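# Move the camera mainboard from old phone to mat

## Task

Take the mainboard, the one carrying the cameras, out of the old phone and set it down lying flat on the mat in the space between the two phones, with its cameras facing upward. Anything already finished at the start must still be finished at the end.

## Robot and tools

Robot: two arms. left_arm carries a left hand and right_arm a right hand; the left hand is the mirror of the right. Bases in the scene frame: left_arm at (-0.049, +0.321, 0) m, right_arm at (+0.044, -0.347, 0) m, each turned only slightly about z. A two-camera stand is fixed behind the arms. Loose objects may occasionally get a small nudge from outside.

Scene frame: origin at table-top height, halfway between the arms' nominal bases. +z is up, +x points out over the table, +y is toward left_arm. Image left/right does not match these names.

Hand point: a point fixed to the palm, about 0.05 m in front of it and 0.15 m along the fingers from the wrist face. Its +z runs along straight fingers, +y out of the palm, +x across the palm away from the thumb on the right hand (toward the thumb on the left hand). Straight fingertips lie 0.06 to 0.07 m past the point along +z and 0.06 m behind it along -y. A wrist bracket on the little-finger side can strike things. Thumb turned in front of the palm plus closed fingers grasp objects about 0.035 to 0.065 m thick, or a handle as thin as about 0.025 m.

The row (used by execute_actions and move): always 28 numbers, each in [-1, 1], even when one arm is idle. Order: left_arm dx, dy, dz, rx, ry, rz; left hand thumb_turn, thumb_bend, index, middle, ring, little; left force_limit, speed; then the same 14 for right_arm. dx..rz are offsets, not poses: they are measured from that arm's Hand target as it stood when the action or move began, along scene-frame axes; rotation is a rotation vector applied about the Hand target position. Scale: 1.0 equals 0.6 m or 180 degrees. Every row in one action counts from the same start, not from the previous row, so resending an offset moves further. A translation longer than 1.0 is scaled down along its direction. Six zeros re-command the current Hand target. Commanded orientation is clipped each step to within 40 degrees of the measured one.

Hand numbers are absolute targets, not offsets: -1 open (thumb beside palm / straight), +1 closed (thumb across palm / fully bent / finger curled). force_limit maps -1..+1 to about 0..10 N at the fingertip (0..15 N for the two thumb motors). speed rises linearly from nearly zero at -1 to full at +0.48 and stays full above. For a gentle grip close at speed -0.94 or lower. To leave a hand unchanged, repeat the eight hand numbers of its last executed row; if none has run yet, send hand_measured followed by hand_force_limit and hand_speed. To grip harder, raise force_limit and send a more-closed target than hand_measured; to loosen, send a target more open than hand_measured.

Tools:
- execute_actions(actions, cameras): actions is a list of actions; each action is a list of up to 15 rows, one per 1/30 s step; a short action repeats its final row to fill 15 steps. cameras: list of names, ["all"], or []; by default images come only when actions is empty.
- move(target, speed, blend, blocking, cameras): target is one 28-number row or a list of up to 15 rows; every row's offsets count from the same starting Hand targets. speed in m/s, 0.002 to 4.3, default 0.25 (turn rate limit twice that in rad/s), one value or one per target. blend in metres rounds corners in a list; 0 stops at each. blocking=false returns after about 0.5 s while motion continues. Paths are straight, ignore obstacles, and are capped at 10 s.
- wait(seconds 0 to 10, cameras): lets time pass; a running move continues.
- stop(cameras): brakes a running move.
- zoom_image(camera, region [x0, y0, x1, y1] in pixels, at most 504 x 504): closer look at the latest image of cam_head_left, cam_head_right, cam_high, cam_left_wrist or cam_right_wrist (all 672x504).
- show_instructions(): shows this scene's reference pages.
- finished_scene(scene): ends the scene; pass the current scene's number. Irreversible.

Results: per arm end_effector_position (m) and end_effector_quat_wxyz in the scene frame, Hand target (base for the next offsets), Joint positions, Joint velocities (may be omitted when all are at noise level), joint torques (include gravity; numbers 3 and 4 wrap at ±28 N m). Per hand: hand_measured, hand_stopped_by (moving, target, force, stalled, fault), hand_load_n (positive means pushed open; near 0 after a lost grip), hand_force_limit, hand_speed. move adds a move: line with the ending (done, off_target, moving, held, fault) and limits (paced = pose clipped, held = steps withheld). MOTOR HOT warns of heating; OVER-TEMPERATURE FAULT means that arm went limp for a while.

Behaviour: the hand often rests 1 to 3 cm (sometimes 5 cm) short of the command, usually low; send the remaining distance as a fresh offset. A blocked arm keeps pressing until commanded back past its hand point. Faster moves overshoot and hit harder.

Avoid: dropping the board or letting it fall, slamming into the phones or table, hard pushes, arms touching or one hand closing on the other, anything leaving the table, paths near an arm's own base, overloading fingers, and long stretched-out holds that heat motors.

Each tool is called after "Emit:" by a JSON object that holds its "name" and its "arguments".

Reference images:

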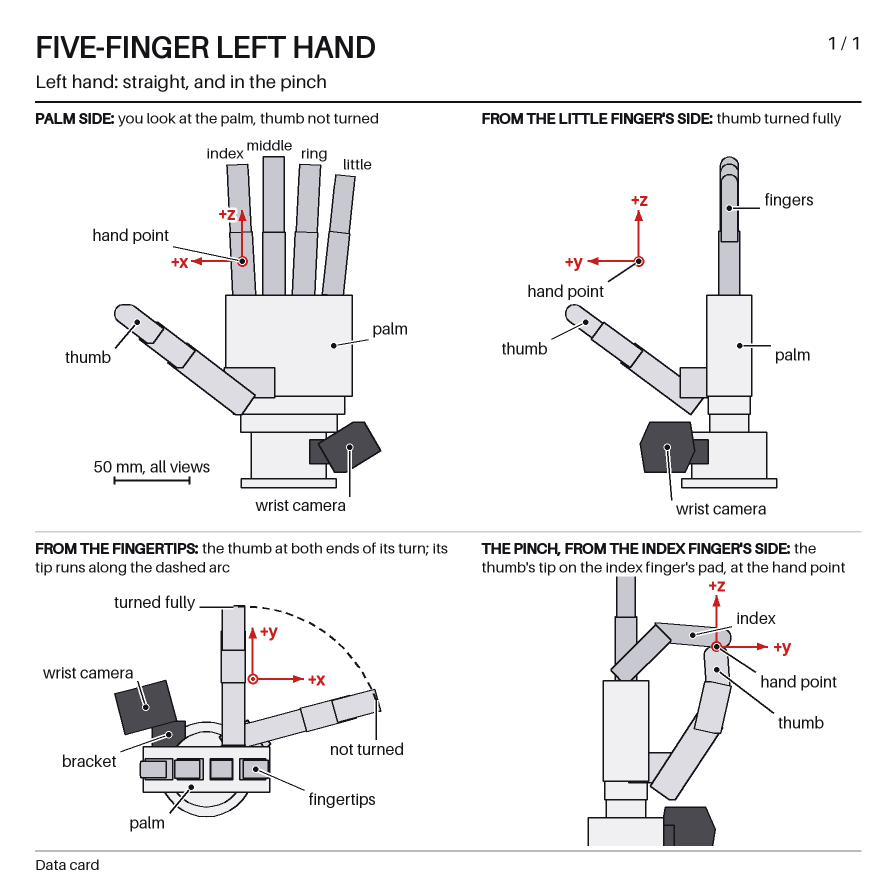

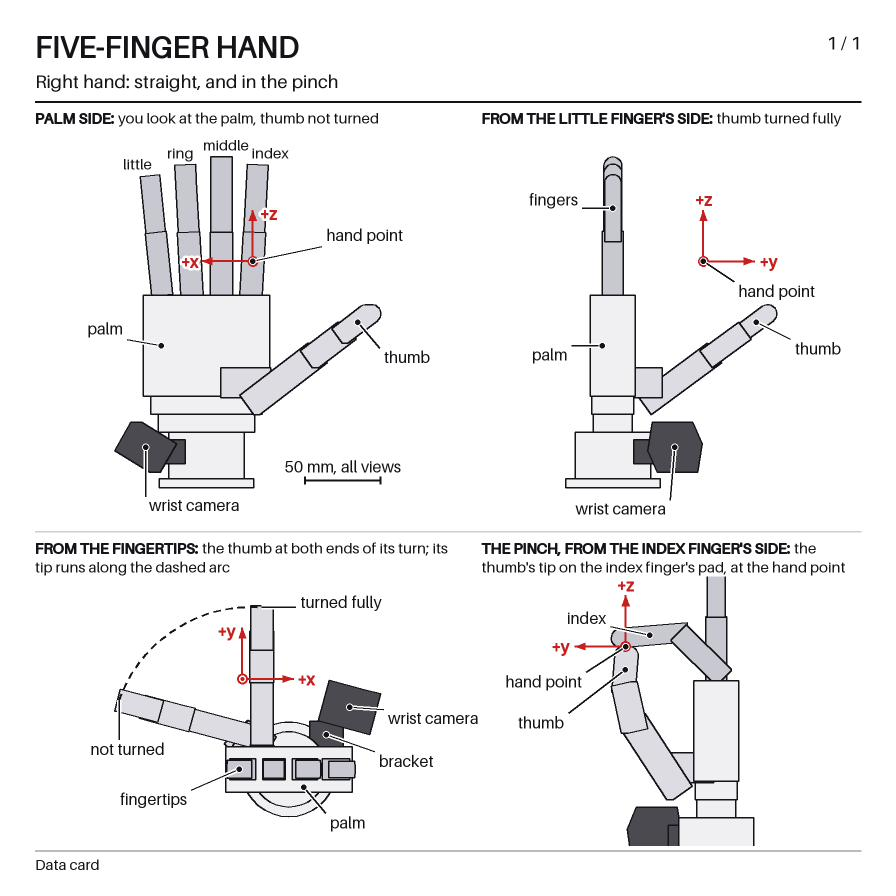

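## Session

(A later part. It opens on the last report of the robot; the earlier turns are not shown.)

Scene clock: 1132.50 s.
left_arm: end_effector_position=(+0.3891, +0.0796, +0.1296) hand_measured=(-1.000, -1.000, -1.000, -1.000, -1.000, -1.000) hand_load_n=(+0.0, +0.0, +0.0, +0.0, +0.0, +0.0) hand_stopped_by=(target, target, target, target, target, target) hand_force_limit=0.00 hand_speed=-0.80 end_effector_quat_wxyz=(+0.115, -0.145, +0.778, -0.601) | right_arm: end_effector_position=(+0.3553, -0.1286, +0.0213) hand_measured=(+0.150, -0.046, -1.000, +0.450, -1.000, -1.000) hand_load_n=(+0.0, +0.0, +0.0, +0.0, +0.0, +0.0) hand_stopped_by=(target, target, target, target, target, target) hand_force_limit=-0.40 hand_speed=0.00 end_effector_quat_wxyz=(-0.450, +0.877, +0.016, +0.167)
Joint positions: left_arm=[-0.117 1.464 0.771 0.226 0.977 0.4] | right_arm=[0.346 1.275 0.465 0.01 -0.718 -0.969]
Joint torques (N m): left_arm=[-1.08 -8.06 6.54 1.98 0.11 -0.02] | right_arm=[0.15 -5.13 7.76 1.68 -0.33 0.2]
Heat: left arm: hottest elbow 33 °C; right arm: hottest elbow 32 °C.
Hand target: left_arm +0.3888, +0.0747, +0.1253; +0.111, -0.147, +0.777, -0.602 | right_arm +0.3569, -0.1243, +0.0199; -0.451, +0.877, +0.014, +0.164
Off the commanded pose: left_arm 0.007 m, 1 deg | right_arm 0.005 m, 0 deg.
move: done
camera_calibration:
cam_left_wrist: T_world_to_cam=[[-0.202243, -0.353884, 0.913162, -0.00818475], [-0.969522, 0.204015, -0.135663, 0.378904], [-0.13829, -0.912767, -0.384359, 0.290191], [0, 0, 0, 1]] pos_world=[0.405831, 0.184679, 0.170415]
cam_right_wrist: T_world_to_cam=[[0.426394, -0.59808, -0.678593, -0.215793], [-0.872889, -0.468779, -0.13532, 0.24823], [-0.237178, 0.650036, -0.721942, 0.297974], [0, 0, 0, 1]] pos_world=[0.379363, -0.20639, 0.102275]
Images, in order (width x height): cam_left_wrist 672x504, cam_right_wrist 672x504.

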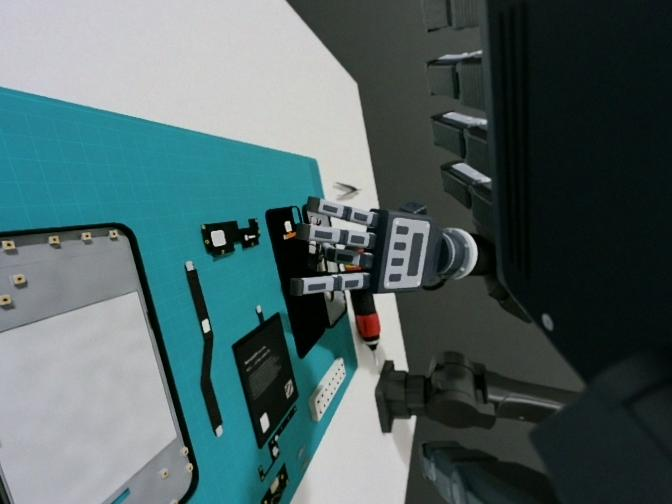

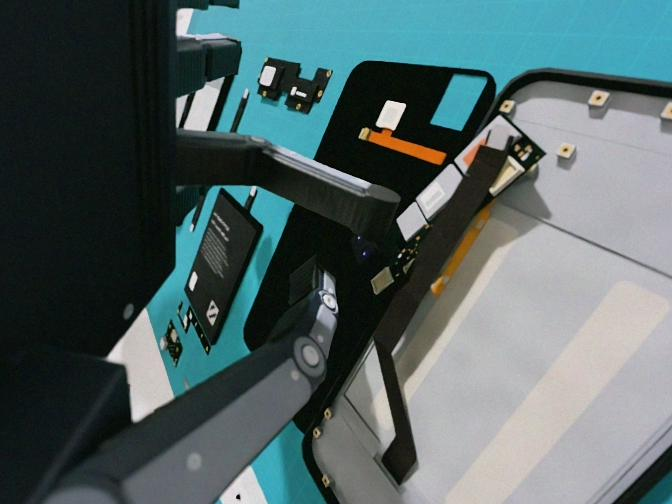

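Emit:
{"name": "move", "arguments": {"target": [0,0,0,0,0,0,-1,-1,-1,-1,-1,-1,0.0,-0.8,-0.011,-0.004,-0.004,0,0,0,0.15,-0.045,-1,0.45,-1,-1,-0.4,0.0], "speed": 0.04, "cameras": ["cam_right_wrist","cam_left_wrist"]}}

Emit:
{"name": "zoom_image", "arguments": {"camera": "cam_right_wrist", "region": [300, 100, 500, 300]}}

Emit:
{"name": "zoom_image", "arguments": {"camera": "cam_left_wrist", "region": [290, 200, 370, 300]}}

Scene clock: 1146.47 s.
left_arm: end_effector_position=(+0.3891, +0.0796, +0.1296) hand_measured=(-1.000, -1.000, -1.000, -1.000, -1.000, -1.000) hand_load_n=(-0.5, +0.0, +0.0, +0.0, +0.0, +0.0) hand_stopped_by=(target, target, target, target, target, target) hand_force_limit=0.00 hand_speed=-0.80 end_effector_quat_wxyz=(+0.115, -0.145, +0.778, -0.601) | right_arm: end_effector_position=(+0.3535, -0.1292, +0.0195) hand_measured=(+0.150, -0.046, -1.000, +0.450, -1.000, -1.000) hand_load_n=(+0.0, +0.0, -0.5, +0.0, +0.0, +0.0) hand_stopped_by=(target, target, target, target, target, target) hand_force_limit=-0.40 hand_speed=0.00 end_effector_quat_wxyz=(-0.450, +0.877, +0.016, +0.167)
Joint positions: left_arm=[-0.117 1.464 0.771 0.226 0.977 0.4] | right_arm=[0.346 1.275 0.459 0.017 -0.718 -0.969]
Joint torques (N m): left_arm=[-1.2 -8.18 6.52 2.02 0.11 -0.02] | right_arm=[0.09 -6.12 6.58 1.63 -0.34 0.2]
Heat: left arm: hottest elbow 33 °C; right arm: hottest elbow 32 °C.
Hand target: left_arm +0.3888, +0.0747, +0.1253; +0.111, -0.147, +0.777, -0.602 | right_arm +0.3502, -0.1267, +0.0175; -0.451, +0.877, +0.014, +0.164
Off the commanded pose: left_arm 0.007 m, 1 deg | right_arm 0.005 m, 0 deg.
move: done
camera_calibration:
cam_left_wrist: T_world_to_cam=[[-0.202243, -0.353884, 0.913162, -0.00818475], [-0.969522, 0.204015, -0.135663, 0.378904], [-0.13829, -0.912767, -0.384359, 0.290191], [0, 0, 0, 1]] pos_world=[0.405831, 0.184679, 0.170415]
cam_right_wrist: T_world_to_cam=[[0.426394, -0.59808, -0.678593, -0.216605], [-0.872889, -0.468779, -0.13532, 0.246134], [-0.237178, 0.650036, -0.721942, 0.296638], [0, 0, 0, 1]] pos_world=[0.377563, -0.20699, 0.100475]
Images, in order (width x height): cam_left_wrist 672x504, cam_right_wrist 672x504.

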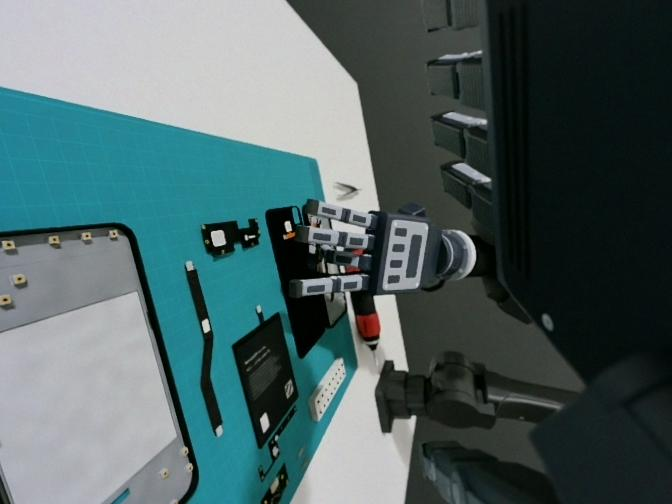

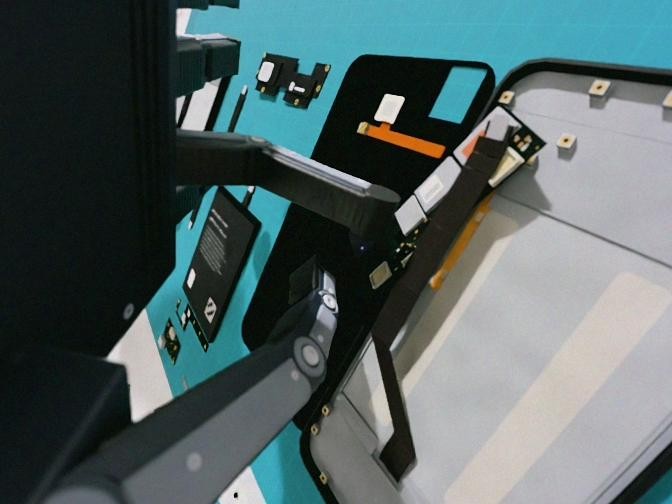

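Scaled by 2.520 from the camera's 672x504 image, which has a finer 960x720 frame.

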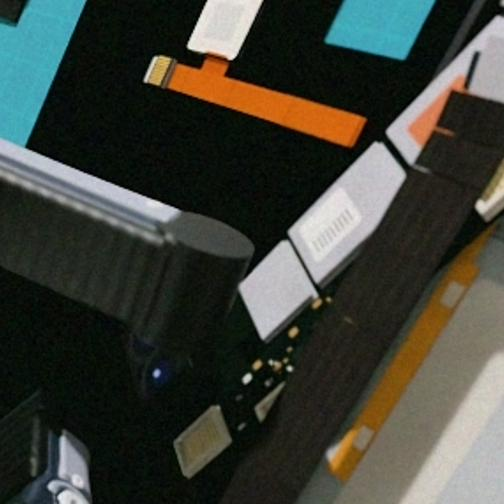

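Scaled by 5.040 from the camera's 672x504 image, which has a finer 960x720 frame.

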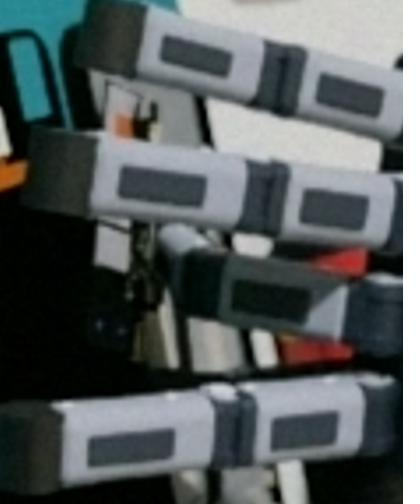

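Emit:
{"name": "move", "arguments": {"target": [0,0,0,0,0,0,-1,-1,-1,-1,-1,-1,0.0,-0.8,-0.0103,-0.0045,-0.0105,0,0,0,0.15,-0.045,-1,0.45,-1,-1,-0.4,0.0], "speed": 0.04, "cameras": ["cam_right_wrist","cam_left_wrist"]}}

Emit:
{"name": "zoom_image", "arguments": {"camera": "cam_right_wrist", "region": [300, 100, 500, 300]}}

Emit:
{"name": "zoom_image", "arguments": {"camera": "cam_left_wrist", "region": [290, 200, 370, 300]}}

Scene clock: 1167.60 s.
left_arm: end_effector_position=(+0.3891, +0.0796, +0.1296) hand_measured=(-1.000, -1.000, -1.000, -1.000, -1.000, -1.000) hand_load_n=(+0.0, +0.0, +0.0, +0.0, +0.0, +0.0) hand_stopped_by=(target, target, target, target, target, target) hand_force_limit=0.00 hand_speed=-0.80 end_effector_quat_wxyz=(+0.115, -0.145, +0.778, -0.601) | right_arm: end_effector_position=(+0.3474, -0.1314, +0.0135) hand_measured=(+0.150, -0.046, -1.000, +0.450, -1.000, -1.000) hand_load_n=(+0.0, +0.0, +0.0, +0.0, +0.0, +0.0) hand_stopped_by=(target, target, target, target, target, target) hand_force_limit=-0.40 hand_speed=0.00 end_effector_quat_wxyz=(-0.450, +0.877, +0.016, +0.167)
Joint positions: left_arm=[-0.117 1.464 0.771 0.226 0.977 0.4] | right_arm=[0.346 1.275 0.435 0.041 -0.718 -0.969]
Joint torques (N m): left_arm=[-1.14 -8.12 6.5 1.98 0.11 -0.01] | right_arm=[-0.03 -5.89 6.39 1.68 -0.38 0.18]
Heat: left arm: hottest elbow 33 °C; right arm: hottest elbow 32 °C.
Hand target: left_arm +0.3888, +0.0747, +0.1253; +0.111, -0.147, +0.777, -0.602 | right_arm +0.3440, -0.1294, +0.0111; -0.451, +0.877, +0.014, +0.164
Off the commanded pose: left_arm 0.007 m, 1 deg | right_arm 0.005 m, 0 deg.
move: done
camera_calibration:
cam_left_wrist: T_world_to_cam=[[-0.202243, -0.353884, 0.913162, -0.00818475], [-0.969522, 0.204015, -0.135663, 0.378904], [-0.13829, -0.912767, -0.384359, 0.290191], [0, 0, 0, 1]] pos_world=[0.405831, 0.184679, 0.170415]
cam_right_wrist: T_world_to_cam=[[0.426647, -0.597998, -0.678506, -0.219434], [-0.872846, -0.46874, -0.135727, 0.23891], [-0.236878, 0.650139, -0.721947, 0.292176], [0, 0, 0, 1]] pos_world=[0.371363, -0.20919, 0.0944748]
Images, in order (width x height): cam_left_wrist 672x504, cam_right_wrist 672x504.

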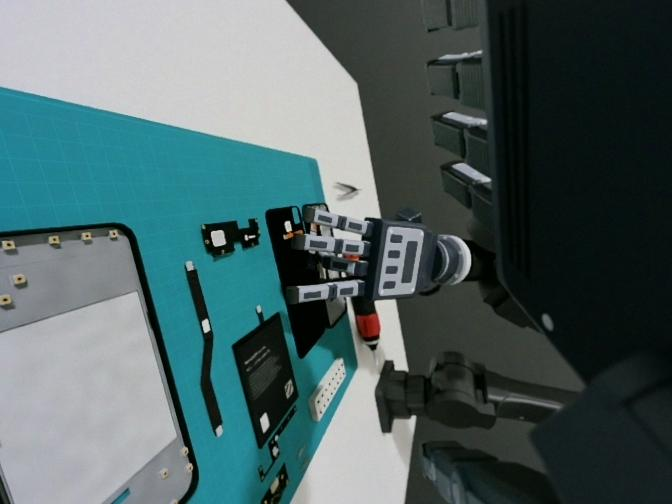

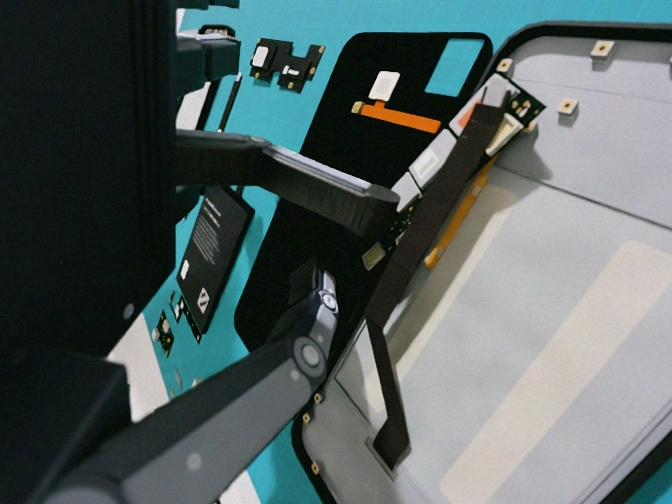

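Scaled by 2.520 from the camera's 672x504 image, which has a finer 960x720 frame.

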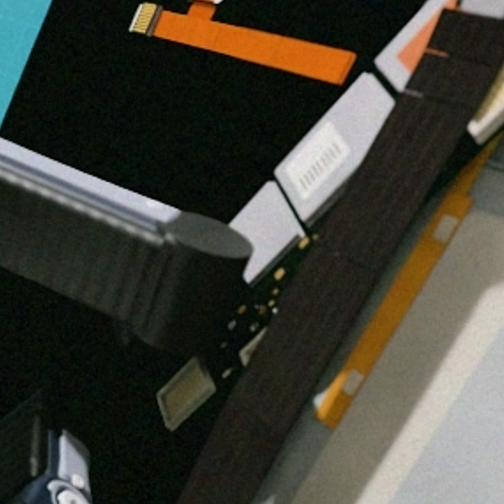

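Scaled by 5.040 from the camera's 672x504 image, which has a finer 960x720 frame.

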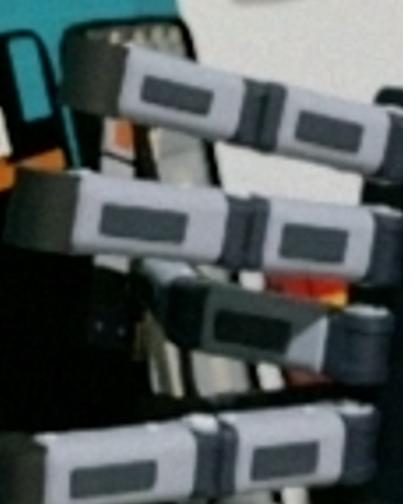

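Emit:
{"name": "execute_actions", "arguments": {"actions": [[[0,0,0,0,0,0,-1,-1,-1,-1,-1,-1,0.0,-0.8,0.0,0.0,0.0,0,0,0,0.8,-0.045,-1,0.45,-1,-1,-0.75,-0.85]],[[0,0,0,0,0,0,-1,-1,-1,-1,-1,-1,0.0,-0.8,0.0,0.0,0.0,0,0,0,0.8,-0.045,-1,0.45,-1,-1,-0.75,-0.85]],[[0,0,0,0,0,0,-1,-1,-1,-1,-1,-1,0.0,-0.8,0.0,0.0,0.0,0,0,0,0.8,-0.045,-1,0.45,-1,-1,-0.75,-0.85]]], "cameras": ["cam_right_wrist","cam_left_wrist"]}}

Emit:
{"name": "zoom_image", "arguments": {"camera": "cam_right_wrist", "region": [300, 160, 440, 300]}}

Emit:
{"name": "zoom_image", "arguments": {"camera": "cam_left_wrist", "region": [290, 200, 370, 300]}}

Scene clock: 1182.43 s.
left_arm: end_effector_position=(+0.3891, +0.0796, +0.1296) hand_measured=(-1.000, -1.000, -1.000, -1.000, -1.000, -1.000) hand_load_n=(+0.0, +0.0, +0.0, +0.0, +0.0, +0.0) hand_stopped_by=(target, target, target, target, target, target) hand_force_limit=0.00 hand_speed=-0.80 end_effector_quat_wxyz=(+0.115, -0.145, +0.778, -0.601) | right_arm: end_effector_position=(+0.3474, -0.1314, +0.0136) hand_measured=(+0.528, -0.046, -1.000, +0.450, -1.000, -1.000) hand_load_n=(+2.0, +0.0, +0.0, +0.0, -0.5, +0.0) hand_stopped_by=(force, target, target, target, target, target) hand_force_limit=-0.75 hand_speed=-0.85 end_effector_quat_wxyz=(-0.450, +0.877, +0.017, +0.167)
Joint positions: left_arm=[-0.117 1.464 0.771 0.226 0.977 0.4] | right_arm=[0.346 1.275 0.435 0.041 -0.718 -0.969]
Joint torques (N m): left_arm=[-1.2 -8.12 6.5 2.03 0.11 -0.02] | right_arm=[0.03 -5.89 6.39 1.62 -0.38 0.18]
Heat: left arm: hottest elbow 33 °C; right arm: hottest elbow 32 °C.
Hand target: left_arm +0.3888, +0.0747, +0.1253; +0.111, -0.147, +0.777, -0.602 | right_arm +0.3440, -0.1294, +0.0111; -0.451, +0.877, +0.014, +0.164
Off the commanded pose: left_arm 0.007 m, 1 deg | right_arm 0.005 m, 0 deg.
camera_calibration:
cam_left_wrist: T_world_to_cam=[[-0.202243, -0.353884, 0.913162, -0.00818475], [-0.969522, 0.204015, -0.135663, 0.378904], [-0.13829, -0.912767, -0.384359, 0.290191], [0, 0, 0, 1]] pos_world=[0.405831, 0.184679, 0.170415]
cam_right_wrist: T_world_to_cam=[[0.426928, -0.597869, -0.678443, -0.2195], [-0.872765, -0.468783, -0.136101, 0.23904], [-0.236672, 0.650227, -0.721936, 0.292075], [0, 0, 0, 1]] pos_world=[0.371463, -0.20909, 0.0944748]
Images, in order (width x height): cam_left_wrist 672x504, cam_right_wrist 672x504.

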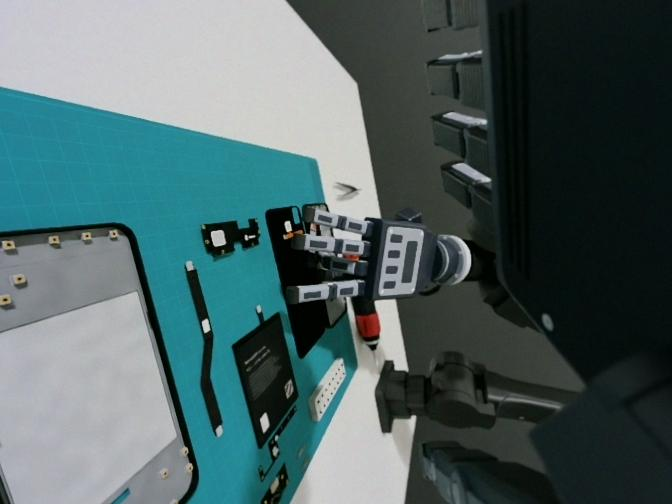

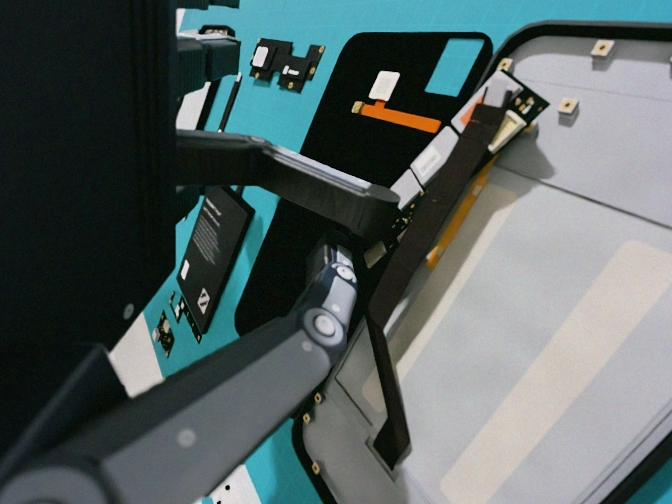

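Scaled by 3.600 from the camera's 672x504 image, which has a finer 960x720 frame.

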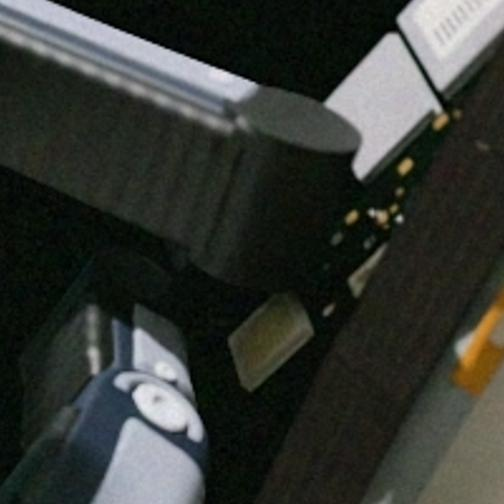

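Scaled by 5.040 from the camera's 672x504 image, which has a finer 960x720 frame.

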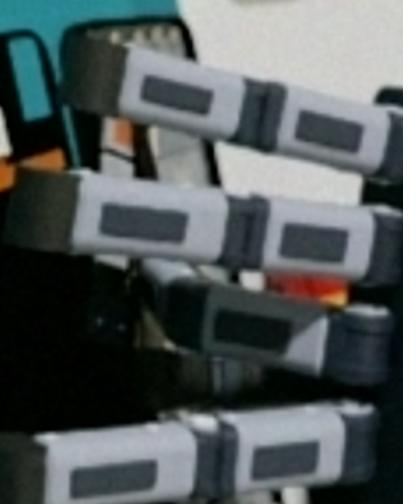

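Emit:
{"name": "execute_actions", "arguments": {"actions": [[[0,0,0,0,0,0,-1,-1,-1,-1,-1,-1,0.0,-0.8,0.0,0.0,0.0,0,0,0,0.82,-0.045,-1,0.45,-1,-1,-0.1,-0.88]],[[0,0,0,0,0,0,-1,-1,-1,-1,-1,-1,0.0,-0.8,0.0,0.0,0.0,0,0,0,0.82,-0.045,-1,0.45,-1,-1,-0.1,-0.88]]], "cameras": ["cam_right_wrist"]}}

Emit:
{"name": "zoom_image", "arguments": {"camera": "cam_right_wrist", "region": [300, 160, 440, 300]}}

Scene clock: 1194.33 s.
left_arm: end_effector_position=(+0.3891, +0.0796, +0.1296) hand_measured=(-1.000, -1.000, -1.000, -1.000, -1.000, -1.000) hand_load_n=(+0.0, +0.0, +0.0, +0.0, +0.0, +0.0) hand_stopped_by=(target, target, target, target, target, target) hand_force_limit=0.00 hand_speed=-0.80 end_effector_quat_wxyz=(+0.115, -0.145, +0.778, -0.601) | right_arm: end_effector_position=(+0.3476, -0.1313, +0.0137) hand_measured=(+0.792, -0.046, -1.000, +0.450, -1.000, -1.000) hand_load_n=(+7.5, +1.5, +0.0, +0.0, +0.0, +0.0) hand_stopped_by=(force, target, target, target, target, target) hand_force_limit=-0.10 hand_speed=-0.88 end_effector_quat_wxyz=(-0.450, +0.877, +0.016, +0.167)
Joint positions: left_arm=[-0.117 1.464 0.771 0.226 0.977 0.4] | right_arm=[0.346 1.275 0.435 0.042 -0.718 -0.969]
Joint torques (N m): left_arm=[-1.26 -8.29 6.53 2.02 0.12 -0.04] | right_arm=[0.03 -5.95 6.39 1.58 -0.38 0.18]
Heat: left arm: hottest elbow 33 °C; right arm: hottest elbow 32 °C.
Hand target: left_arm +0.3888, +0.0747, +0.1253; +0.111, -0.147, +0.777, -0.602 | right_arm +0.3440, -0.1294, +0.0111; -0.451, +0.877, +0.014, +0.164
Off the commanded pose: left_arm 0.007 m, 1 deg | right_arm 0.005 m, 1 deg.
camera_calibration:
cam_right_wrist: T_world_to_cam=[[0.427023, -0.597793, -0.678451, -0.219451], [-0.872855, -0.468469, -0.136607, 0.239201], [-0.23617, 0.650523, -0.721833, 0.292014], [0, 0, 0, 1]] pos_world=[0.371463, -0.20909, 0.0945748]
Images, in order (width x height): cam_right_wrist 672x504.

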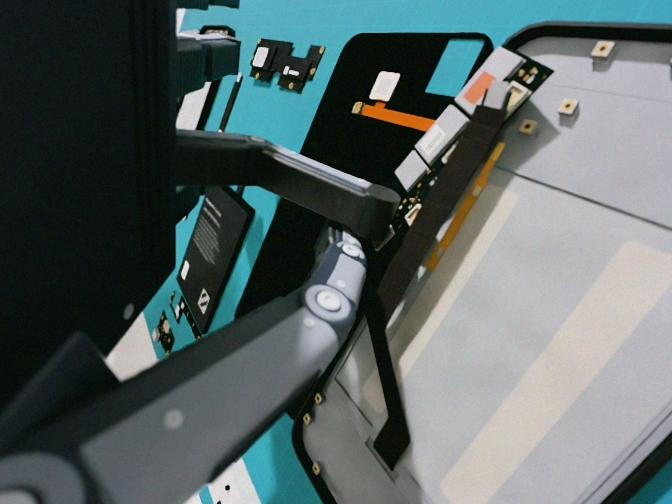

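Scaled by 3.600 from the camera's 672x504 image, which has a finer 960x720 frame.

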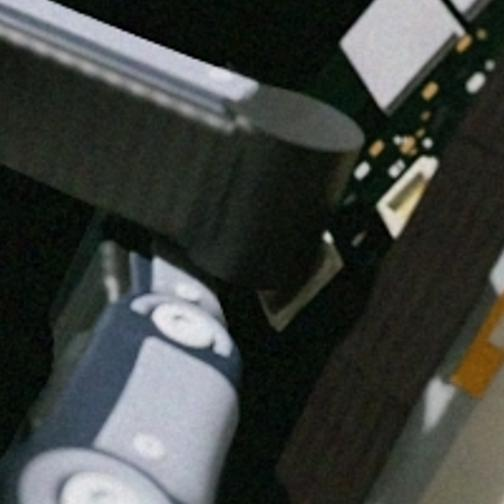

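Emit:
{"name": "move", "arguments": {"target": [[0,0,0,0,0,0,-1,-1,-1,-1,-1,-1,0.0,-0.8,0.0,0.0,0.0,0,0,0.0,0.15,-0.045,-1,0.45,-1,-1,-0.4,0.0],[0,0,0,0,0,0,-1,-1,-1,-1,-1,-1,0.0,-0.8,0.006,0.0,0.02,0,0,0.0,0.15,-0.045,-1,0.45,-1,-1,-0.4,0.0]], "speed": 0.05, "cameras": ["cam_right_wrist","cam_left_wrist"]}}

Emit:
{"name": "zoom_image", "arguments": {"camera": "cam_right_wrist", "region": [300, 100, 500, 300]}}

Emit:
{"name": "zoom_image", "arguments": {"camera": "cam_left_wrist", "region": [290, 200, 370, 300]}}

Scene clock: 1223.20 s.
left_arm: end_effector_position=(+0.3891, +0.0796, +0.1296) hand_measured=(-1.000, -1.000, -1.000, -1.000, -1.000, -1.000) hand_load_n=(-0.5, +0.0, +0.0, +0.0, +0.0, +0.0) hand_stopped_by=(target, target, target, target, target, target) hand_force_limit=0.00 hand_speed=-0.80 end_effector_quat_wxyz=(+0.115, -0.145, +0.778, -0.601) | right_arm: end_effector_position=(+0.3429, -0.1329, +0.0156) hand_measured=(+0.150, -0.046, -1.000, +0.450, -1.000, -1.000) hand_load_n=(+0.0, +0.0, +0.0, +0.0, +0.0, -0.5) hand_stopped_by=(target, target, target, target, target, target) hand_force_limit=-0.40 hand_speed=0.00 end_effector_quat_wxyz=(-0.448, +0.879, +0.014, +0.161)
Joint positions: left_arm=[-0.117 1.464 0.771 0.226 0.977 0.4] | right_arm=[0.346 1.257 0.435 0.01 -0.718 -0.969]
Joint torques (N m): left_arm=[-1.14 -8.29 6.53 2 0.12 -0.02] | right_arm=[-0.44 -6.65 8.39 0.47 -0.5 0.14]
Heat: left arm: hottest elbow 33 °C; right arm: hottest elbow 31 °C.
Hand target: left_arm +0.3888, +0.0747, +0.1253; +0.111, -0.147, +0.777, -0.602 | right_arm +0.3476, -0.1294, +0.0231; -0.451, +0.877, +0.014, +0.164
Off the commanded pose: left_arm 0.007 m, 1 deg | right_arm 0.009 m, 1 deg.
move: done
camera_calibration:
cam_left_wrist: T_world_to_cam=[[-0.202243, -0.353884, 0.913162, -0.00818475], [-0.969522, 0.204015, -0.135663, 0.378904], [-0.13829, -0.912767, -0.384359, 0.290191], [0, 0, 0, 1]] pos_world=[0.405831, 0.184679, 0.170415]
cam_right_wrist: T_world_to_cam=[[0.417767, -0.601028, -0.681349, -0.214311], [-0.874584, -0.469177, -0.12238, 0.234973], [-0.246119, 0.647023, -0.721656, 0.29632], [0, 0, 0, 1]] pos_world=[0.367965, -0.210289, 0.0965769]
Images, in order (width x height): cam_left_wrist 672x504, cam_right_wrist 672x504.

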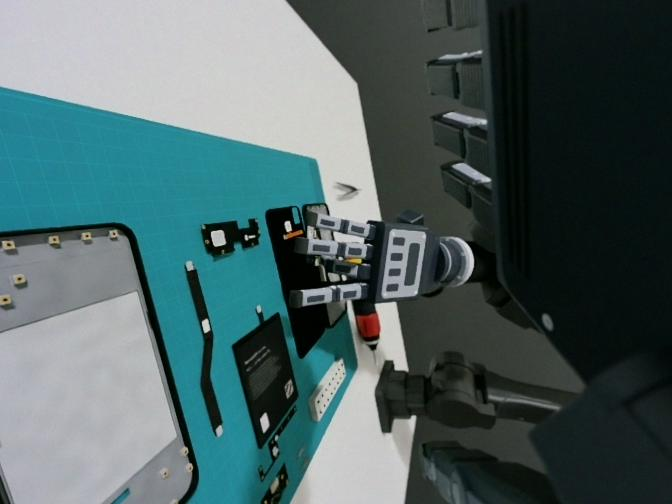

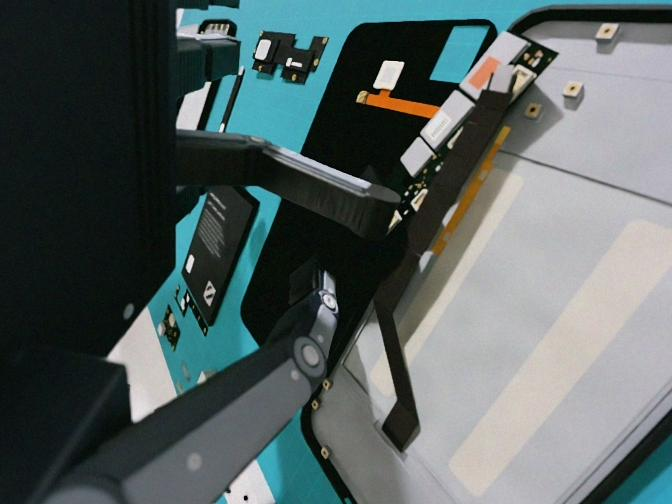

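Scaled by 2.520 from the camera's 672x504 image, which has a finer 960x720 frame.

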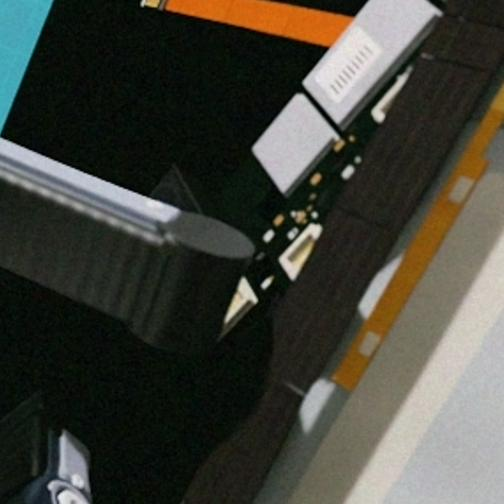

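Scaled by 5.040 from the camera's 672x504 image, which has a finer 960x720 frame.

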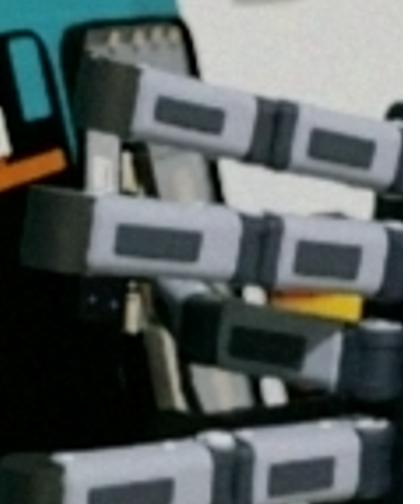

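Emit:
{"name": "move", "arguments": {"target": [[0,0,0,0,0,0,-1,-1,-1,-1,-1,-1,0.0,-0.8,0.0,0.0,0.012,0,0,0.0,0.15,-0.045,-1,0.45,-1,-1,-0.4,0.0],[0,0,0,0,0,0,-1,-1,-1,-1,-1,-1,0.0,-0.8,0.022,0.0,0.012,0.0067,0.027,0.0,0.15,-0.045,-1,0.45,-1,-1,-0.4,0.0]], "speed": 0.05, "cameras": ["cam_right_wrist","cam_left_wrist"]}}

Emit:
{"name": "zoom_image", "arguments": {"camera": "cam_right_wrist", "region": [300, 100, 500, 300]}}

Emit:
{"name": "zoom_image", "arguments": {"camera": "cam_left_wrist", "region": [290, 200, 370, 300]}}

Scene clock: 1276.50 s.
left_arm: end_effector_position=(+0.3891, +0.0796, +0.1296) hand_measured=(-1.000, -1.000, -1.000, -1.000, -1.000, -1.000) hand_load_n=(-0.5, +0.0, +0.0, +0.0, +0.0, +0.0) hand_stopped_by=(target, target, target, target, target, target) hand_force_limit=0.00 hand_speed=-0.80 end_effector_quat_wxyz=(+0.115, -0.145, +0.778, -0.601) | right_arm: end_effector_position=(+0.3453, -0.1320, +0.0222) hand_measured=(+0.150, -0.046, -1.000, +0.450, -1.000, -1.000) hand_load_n=(+0.0, +0.0, +0.0, +0.0, +0.0, +0.0) hand_stopped_by=(target, target, target, target, target, target) hand_force_limit=-0.40 hand_speed=0.00 end_effector_quat_wxyz=(-0.458, +0.880, -0.001, +0.123)
Joint positions: left_arm=[-0.117 1.464 0.771 0.226 0.977 0.4] | right_arm=[0.318 1.285 0.494 -0.093 -0.779 -0.969]
Joint torques (N m): left_arm=[-1.26 -8.06 6.53 1.99 0.11 -0.03] | right_arm=[-1.49 -5.25 10.45 0.59 -0.58 0.17]
Heat: left arm: hottest elbow 33 °C; right arm: hottest elbow 32 °C.
Hand target: left_arm +0.3888, +0.0747, +0.1253; +0.111, -0.147, +0.777, -0.602 | right_arm +0.3608, -0.1293, +0.0304; -0.461, +0.878, -0.007, +0.127
Off the commanded pose: left_arm 0.007 m, 1 deg | right_arm 0.018 m, 1 deg.
move: off_target (right_arm)
camera_calibration:
cam_left_wrist: T_world_to_cam=[[-0.202243, -0.353884, 0.913162, -0.00818475], [-0.969522, 0.204015, -0.135663, 0.378904], [-0.13829, -0.912767, -0.384359, 0.290191], [0, 0, 0, 1]] pos_world=[0.405831, 0.184679, 0.170415]
cam_right_wrist: T_world_to_cam=[[0.36773, -0.581832, -0.725428, -0.1895], [-0.876346, -0.477804, -0.0610085, 0.236355], [-0.311115, 0.65816, -0.685589, 0.324193], [0, 0, 0, 1]] pos_world=[0.377675, -0.210697, 0.0992141]
Images, in order (width x height): cam_left_wrist 672x504, cam_right_wrist 672x504.

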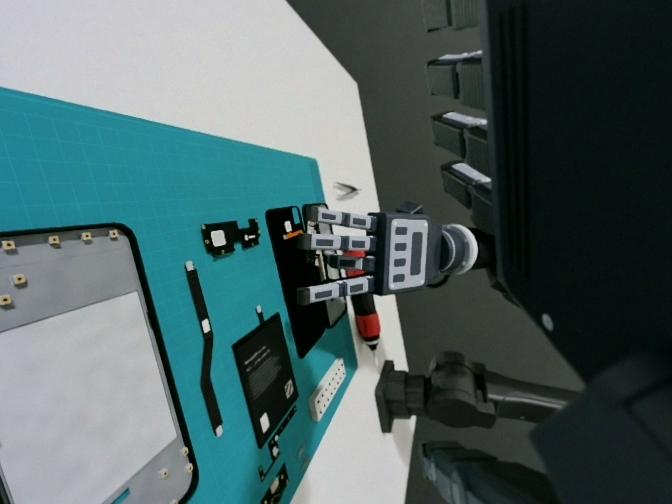

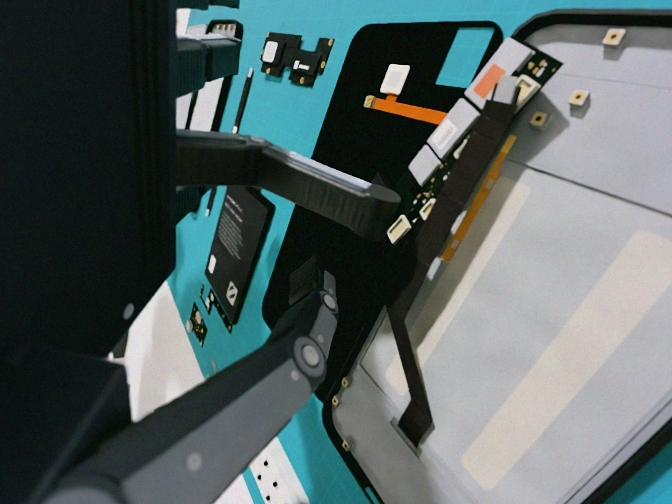

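Scaled by 2.520 from the camera's 672x504 image, which has a finer 960x720 frame.

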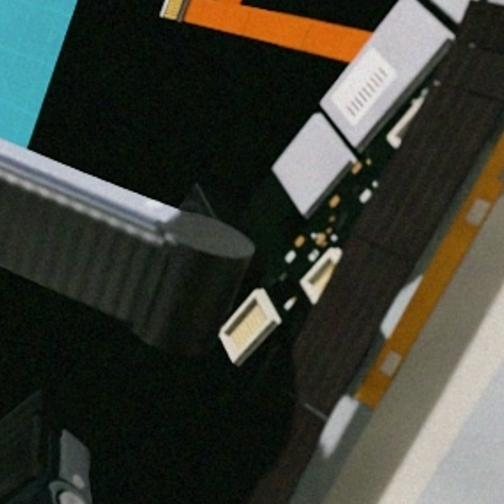

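Scaled by 5.040 from the camera's 672x504 image, which has a finer 960x720 frame.

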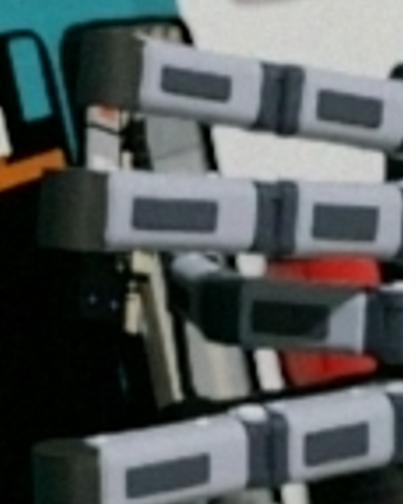

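Emit:
{"name": "move", "arguments": {"target": [0,0,0,0,0,0,-1,-1,-1,-1,-1,-1,0.0,-0.8,0.018,-0.001,-0.005,0,0,0.0,0.15,-0.045,-1,0.45,-1,-1,-0.4,0.0], "speed": 0.05, "cameras": ["cam_right_wrist"]}}

Emit:
{"name": "zoom_image", "arguments": {"camera": "cam_right_wrist", "region": [300, 100, 500, 300]}}

Scene clock: 1288.37 s.
left_arm: end_effector_position=(+0.3891, +0.0796, +0.1296) hand_measured=(-1.000, -1.000, -1.000, -1.000, -1.000, -1.000) hand_load_n=(-0.5, +0.0, +0.0, +0.0, +0.0, +0.0) hand_stopped_by=(target, target, target, target, target, target) hand_force_limit=0.00 hand_speed=-0.80 end_effector_quat_wxyz=(+0.115, -0.145, +0.778, -0.601) | right_arm: end_effector_position=(+0.3544, -0.1323, +0.0196) hand_measured=(+0.150, -0.046, -1.000, +0.450, -1.000, -1.000) hand_load_n=(+0.0, +0.0, +0.0, +0.0, +0.0, +0.0) hand_stopped_by=(target, target, target, target, target, target) hand_force_limit=-0.40 hand_speed=0.00 end_effector_quat_wxyz=(-0.458, +0.881, -0.007, +0.119)
Joint positions: left_arm=[-0.117 1.464 0.771 0.226 0.977 0.4] | right_arm=[0.306 1.321 0.518 -0.093 -0.786 -0.969]
Joint torques (N m): left_arm=[-1.08 -8.18 6.54 2.02 0.11 -0.02] | right_arm=[-1.55 -5.77 10.33 0.59 -0.59 0.04]
Heat: left arm: hottest elbow 33 °C; right arm: hottest elbow 32 °C.
Hand target: left_arm +0.3888, +0.0747, +0.1253; +0.111, -0.147, +0.777, -0.602 | right_arm +0.3717, -0.1299, +0.0275; -0.461, +0.878, -0.007, +0.127
Off the commanded pose: left_arm 0.007 m, 1 deg | right_arm 0.019 m, 1 deg.
move: off_target (right_arm)
camera_calibration:
cam_right_wrist: T_world_to_cam=[[0.353634, -0.58295, -0.731514, -0.189949], [-0.880433, -0.471543, -0.0498493, 0.24608], [-0.31588, 0.661677, -0.680002, 0.327504], [0, 0, 0, 1]] pos_world=[0.387281, -0.211395, 0.0960195]
Images, in order (width x height): cam_right_wrist 672x504.

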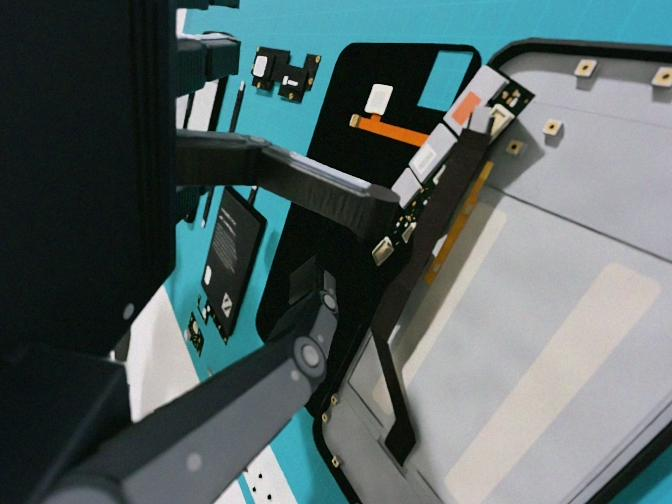

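Scaled by 2.520 from the camera's 672x504 image, which has a finer 960x720 frame.

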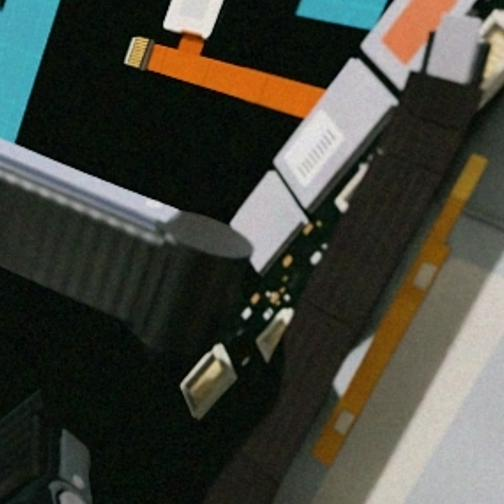

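Emit:
{"name": "move", "arguments": {"target": [0,0,0,0,0,0,-1,-1,-1,-1,-1,-1,0.0,-0.8,-0.014,0.0,-0.014,0,0,0.0,0.15,-0.045,-1,0.45,-1,-1,-0.4,0.0], "speed": 0.05, "cameras": ["cam_right_wrist"]}}

Emit:
{"name": "zoom_image", "arguments": {"camera": "cam_right_wrist", "region": [300, 100, 500, 300]}}

Scene clock: 1319.30 s.
left_arm: end_effector_position=(+0.3891, +0.0796, +0.1296) hand_measured=(-1.000, -1.000, -1.000, -1.000, -1.000, -1.000) hand_load_n=(-0.5, +0.0, +0.0, +0.0, +0.0, +0.0) hand_stopped_by=(target, target, target, target, target, target) hand_force_limit=0.00 hand_speed=-0.80 end_effector_quat_wxyz=(+0.115, -0.145, +0.778, -0.601) | right_arm: end_effector_position=(+0.3582, -0.1311, +0.0205) hand_measured=(+0.150, -0.046, -1.000, +0.450, -1.000, -1.000) hand_load_n=(+0.0, +0.0, -0.5, +0.0, +0.0, -0.5) hand_stopped_by=(target, target, target, target, target, target) hand_force_limit=-0.40 hand_speed=0.00 end_effector_quat_wxyz=(-0.461, +0.879, -0.004, +0.126)
Joint positions: left_arm=[-0.117 1.464 0.771 0.226 0.977 0.4] | right_arm=[0.306 1.325 0.518 -0.073 -0.786 -0.969]
Joint torques (N m): left_arm=[-1.2 -8.29 6.56 2 0.11 -0.03] | right_arm=[-0.79 -5.77 7.79 1.39 -0.4 0.13]
Heat: left arm: hottest elbow 33 °C; right arm: hottest elbow 34 °C.
Hand target: left_arm +0.3888, +0.0747, +0.1253; +0.111, -0.147, +0.777, -0.602 | right_arm +0.3632, -0.1299, +0.0190; -0.461, +0.878, -0.007, +0.127
Off the commanded pose: left_arm 0.007 m, 1 deg | right_arm 0.005 m, 0 deg.
move: done
camera_calibration:
cam_right_wrist: T_world_to_cam=[[0.365313, -0.579366, -0.728616, -0.193788], [-0.879488, -0.471294, -0.066204, 0.250151], [-0.305036, 0.664994, -0.681715, 0.325141], [0, 0, 0, 1]] pos_world=[0.389978, -0.210596, 0.0970169]
Images, in order (width x height): cam_right_wrist 672x504.

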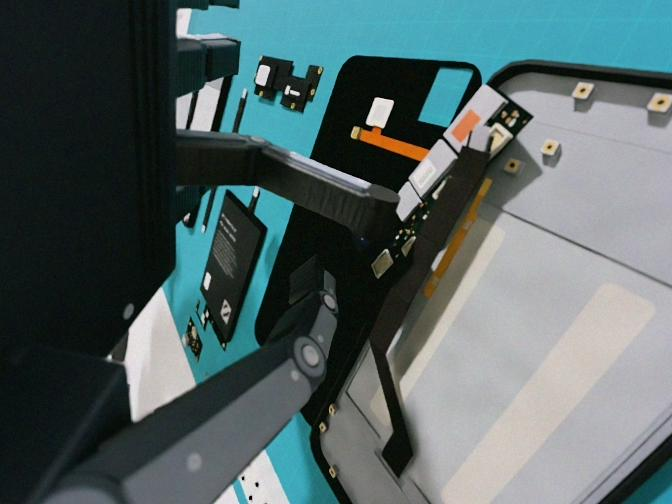

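Scaled by 2.520 from the camera's 672x504 image, which has a finer 960x720 frame.

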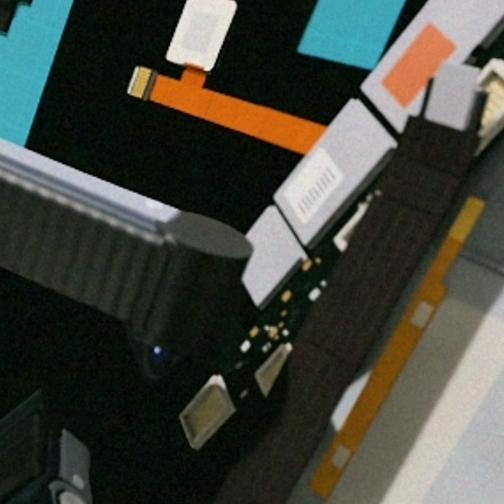

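Emit:
{"name": "move", "arguments": {"target": [0,0,0,0,0,0,-1,-1,-1,-1,-1,-1,0.0,-0.8,-0.016,-0.001,-0.017,0,0,0.0,0.15,-0.045,-1,0.45,-1,-1,-0.4,0.0], "speed": 0.04, "cameras": ["cam_right_wrist","cam_left_wrist"]}}

Emit:
{"name": "zoom_image", "arguments": {"camera": "cam_right_wrist", "region": [300, 100, 500, 300]}}

Emit:
{"name": "zoom_image", "arguments": {"camera": "cam_left_wrist", "region": [290, 200, 370, 300]}}

Scene clock: 1329.77 s.
left_arm: end_effector_position=(+0.3891, +0.0796, +0.1296) hand_measured=(-1.000, -1.000, -1.000, -1.000, -1.000, -1.000) hand_load_n=(+0.0, +0.0, +0.0, +0.0, +0.0, +0.0) hand_stopped_by=(target, target, target, target, target, target) hand_force_limit=0.00 hand_speed=-0.80 end_effector_quat_wxyz=(+0.115, -0.145, +0.778, -0.601) | right_arm: end_effector_position=(+0.3577, -0.1320, +0.0154) hand_measured=(+0.150, -0.046, -1.000, +0.450, -1.000, -1.000) hand_load_n=(+0.0, +0.0, +0.0, +0.0, +0.0, +0.0) hand_stopped_by=(target, target, target, target, target, target) hand_force_limit=-0.40 hand_speed=0.00 end_effector_quat_wxyz=(-0.462, +0.877, -0.001, +0.135)
Joint positions: left_arm=[-0.117 1.464 0.771 0.226 0.977 0.4] | right_arm=[0.306 1.33 0.497 -0.027 -0.782 -0.968]
Joint torques (N m): left_arm=[-1.14 -8.12 6.5 2 0.11 -0.02] | right_arm=[-0.09 -5.77 6.41 1.54 -0.39 0.2]
Heat: left arm: hottest elbow 33 °C; right arm: hottest elbow 34 °C.
Hand target: left_arm +0.3888, +0.0747, +0.1253; +0.111, -0.147, +0.777, -0.602 | right_arm +0.3535, -0.1305, +0.0088; -0.461, +0.878, -0.007, +0.127
Off the commanded pose: left_arm 0.007 m, 1 deg | right_arm 0.008 m, 1 deg.
move: done
camera_calibration:
cam_left_wrist: T_world_to_cam=[[-0.202243, -0.353884, 0.913162, -0.00818475], [-0.969522, 0.204015, -0.135663, 0.378904], [-0.13829, -0.912767, -0.384359, 0.290191], [0, 0, 0, 1]] pos_world=[0.405831, 0.184679, 0.170415]
cam_right_wrist: T_world_to_cam=[[0.377147, -0.578816, -0.723003, -0.201987], [-0.879649, -0.468132, -0.0840864, 0.249641], [-0.28979, 0.667701, -0.685709, 0.317128], [0, 0, 0, 1]] pos_world=[0.387676, -0.211796, 0.092412]
Images, in order (width x height): cam_left_wrist 672x504, cam_right_wrist 672x504.

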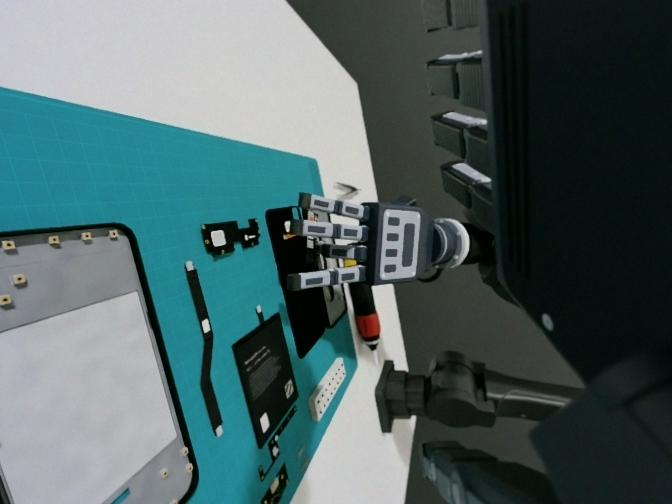

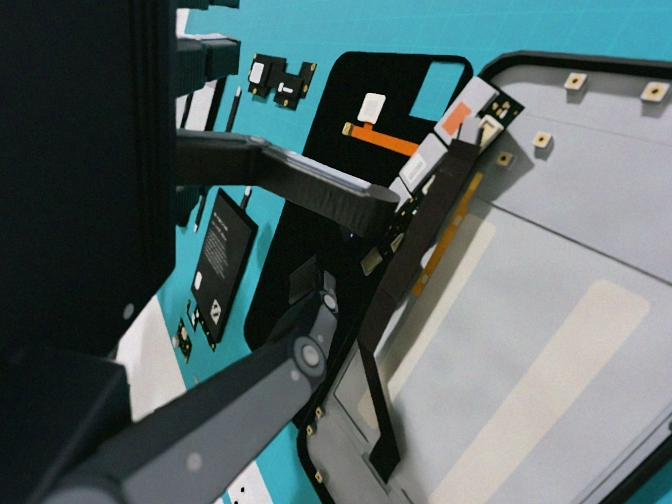

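Scaled by 2.520 from the camera's 672x504 image, which has a finer 960x720 frame.

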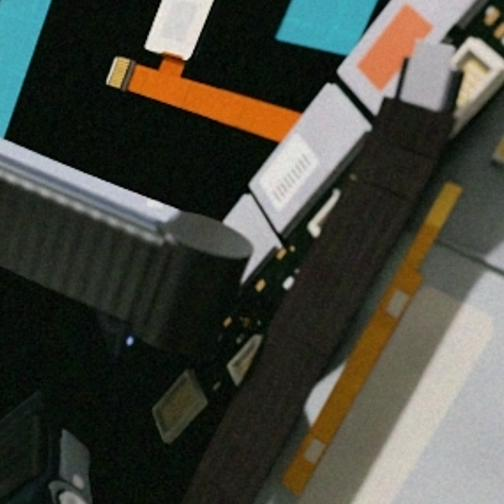

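Scaled by 5.040 from the camera's 672x504 image, which has a finer 960x720 frame.

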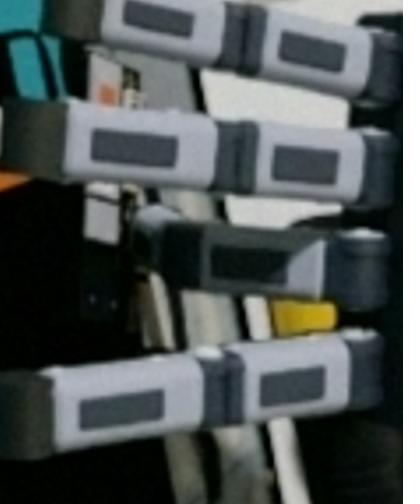

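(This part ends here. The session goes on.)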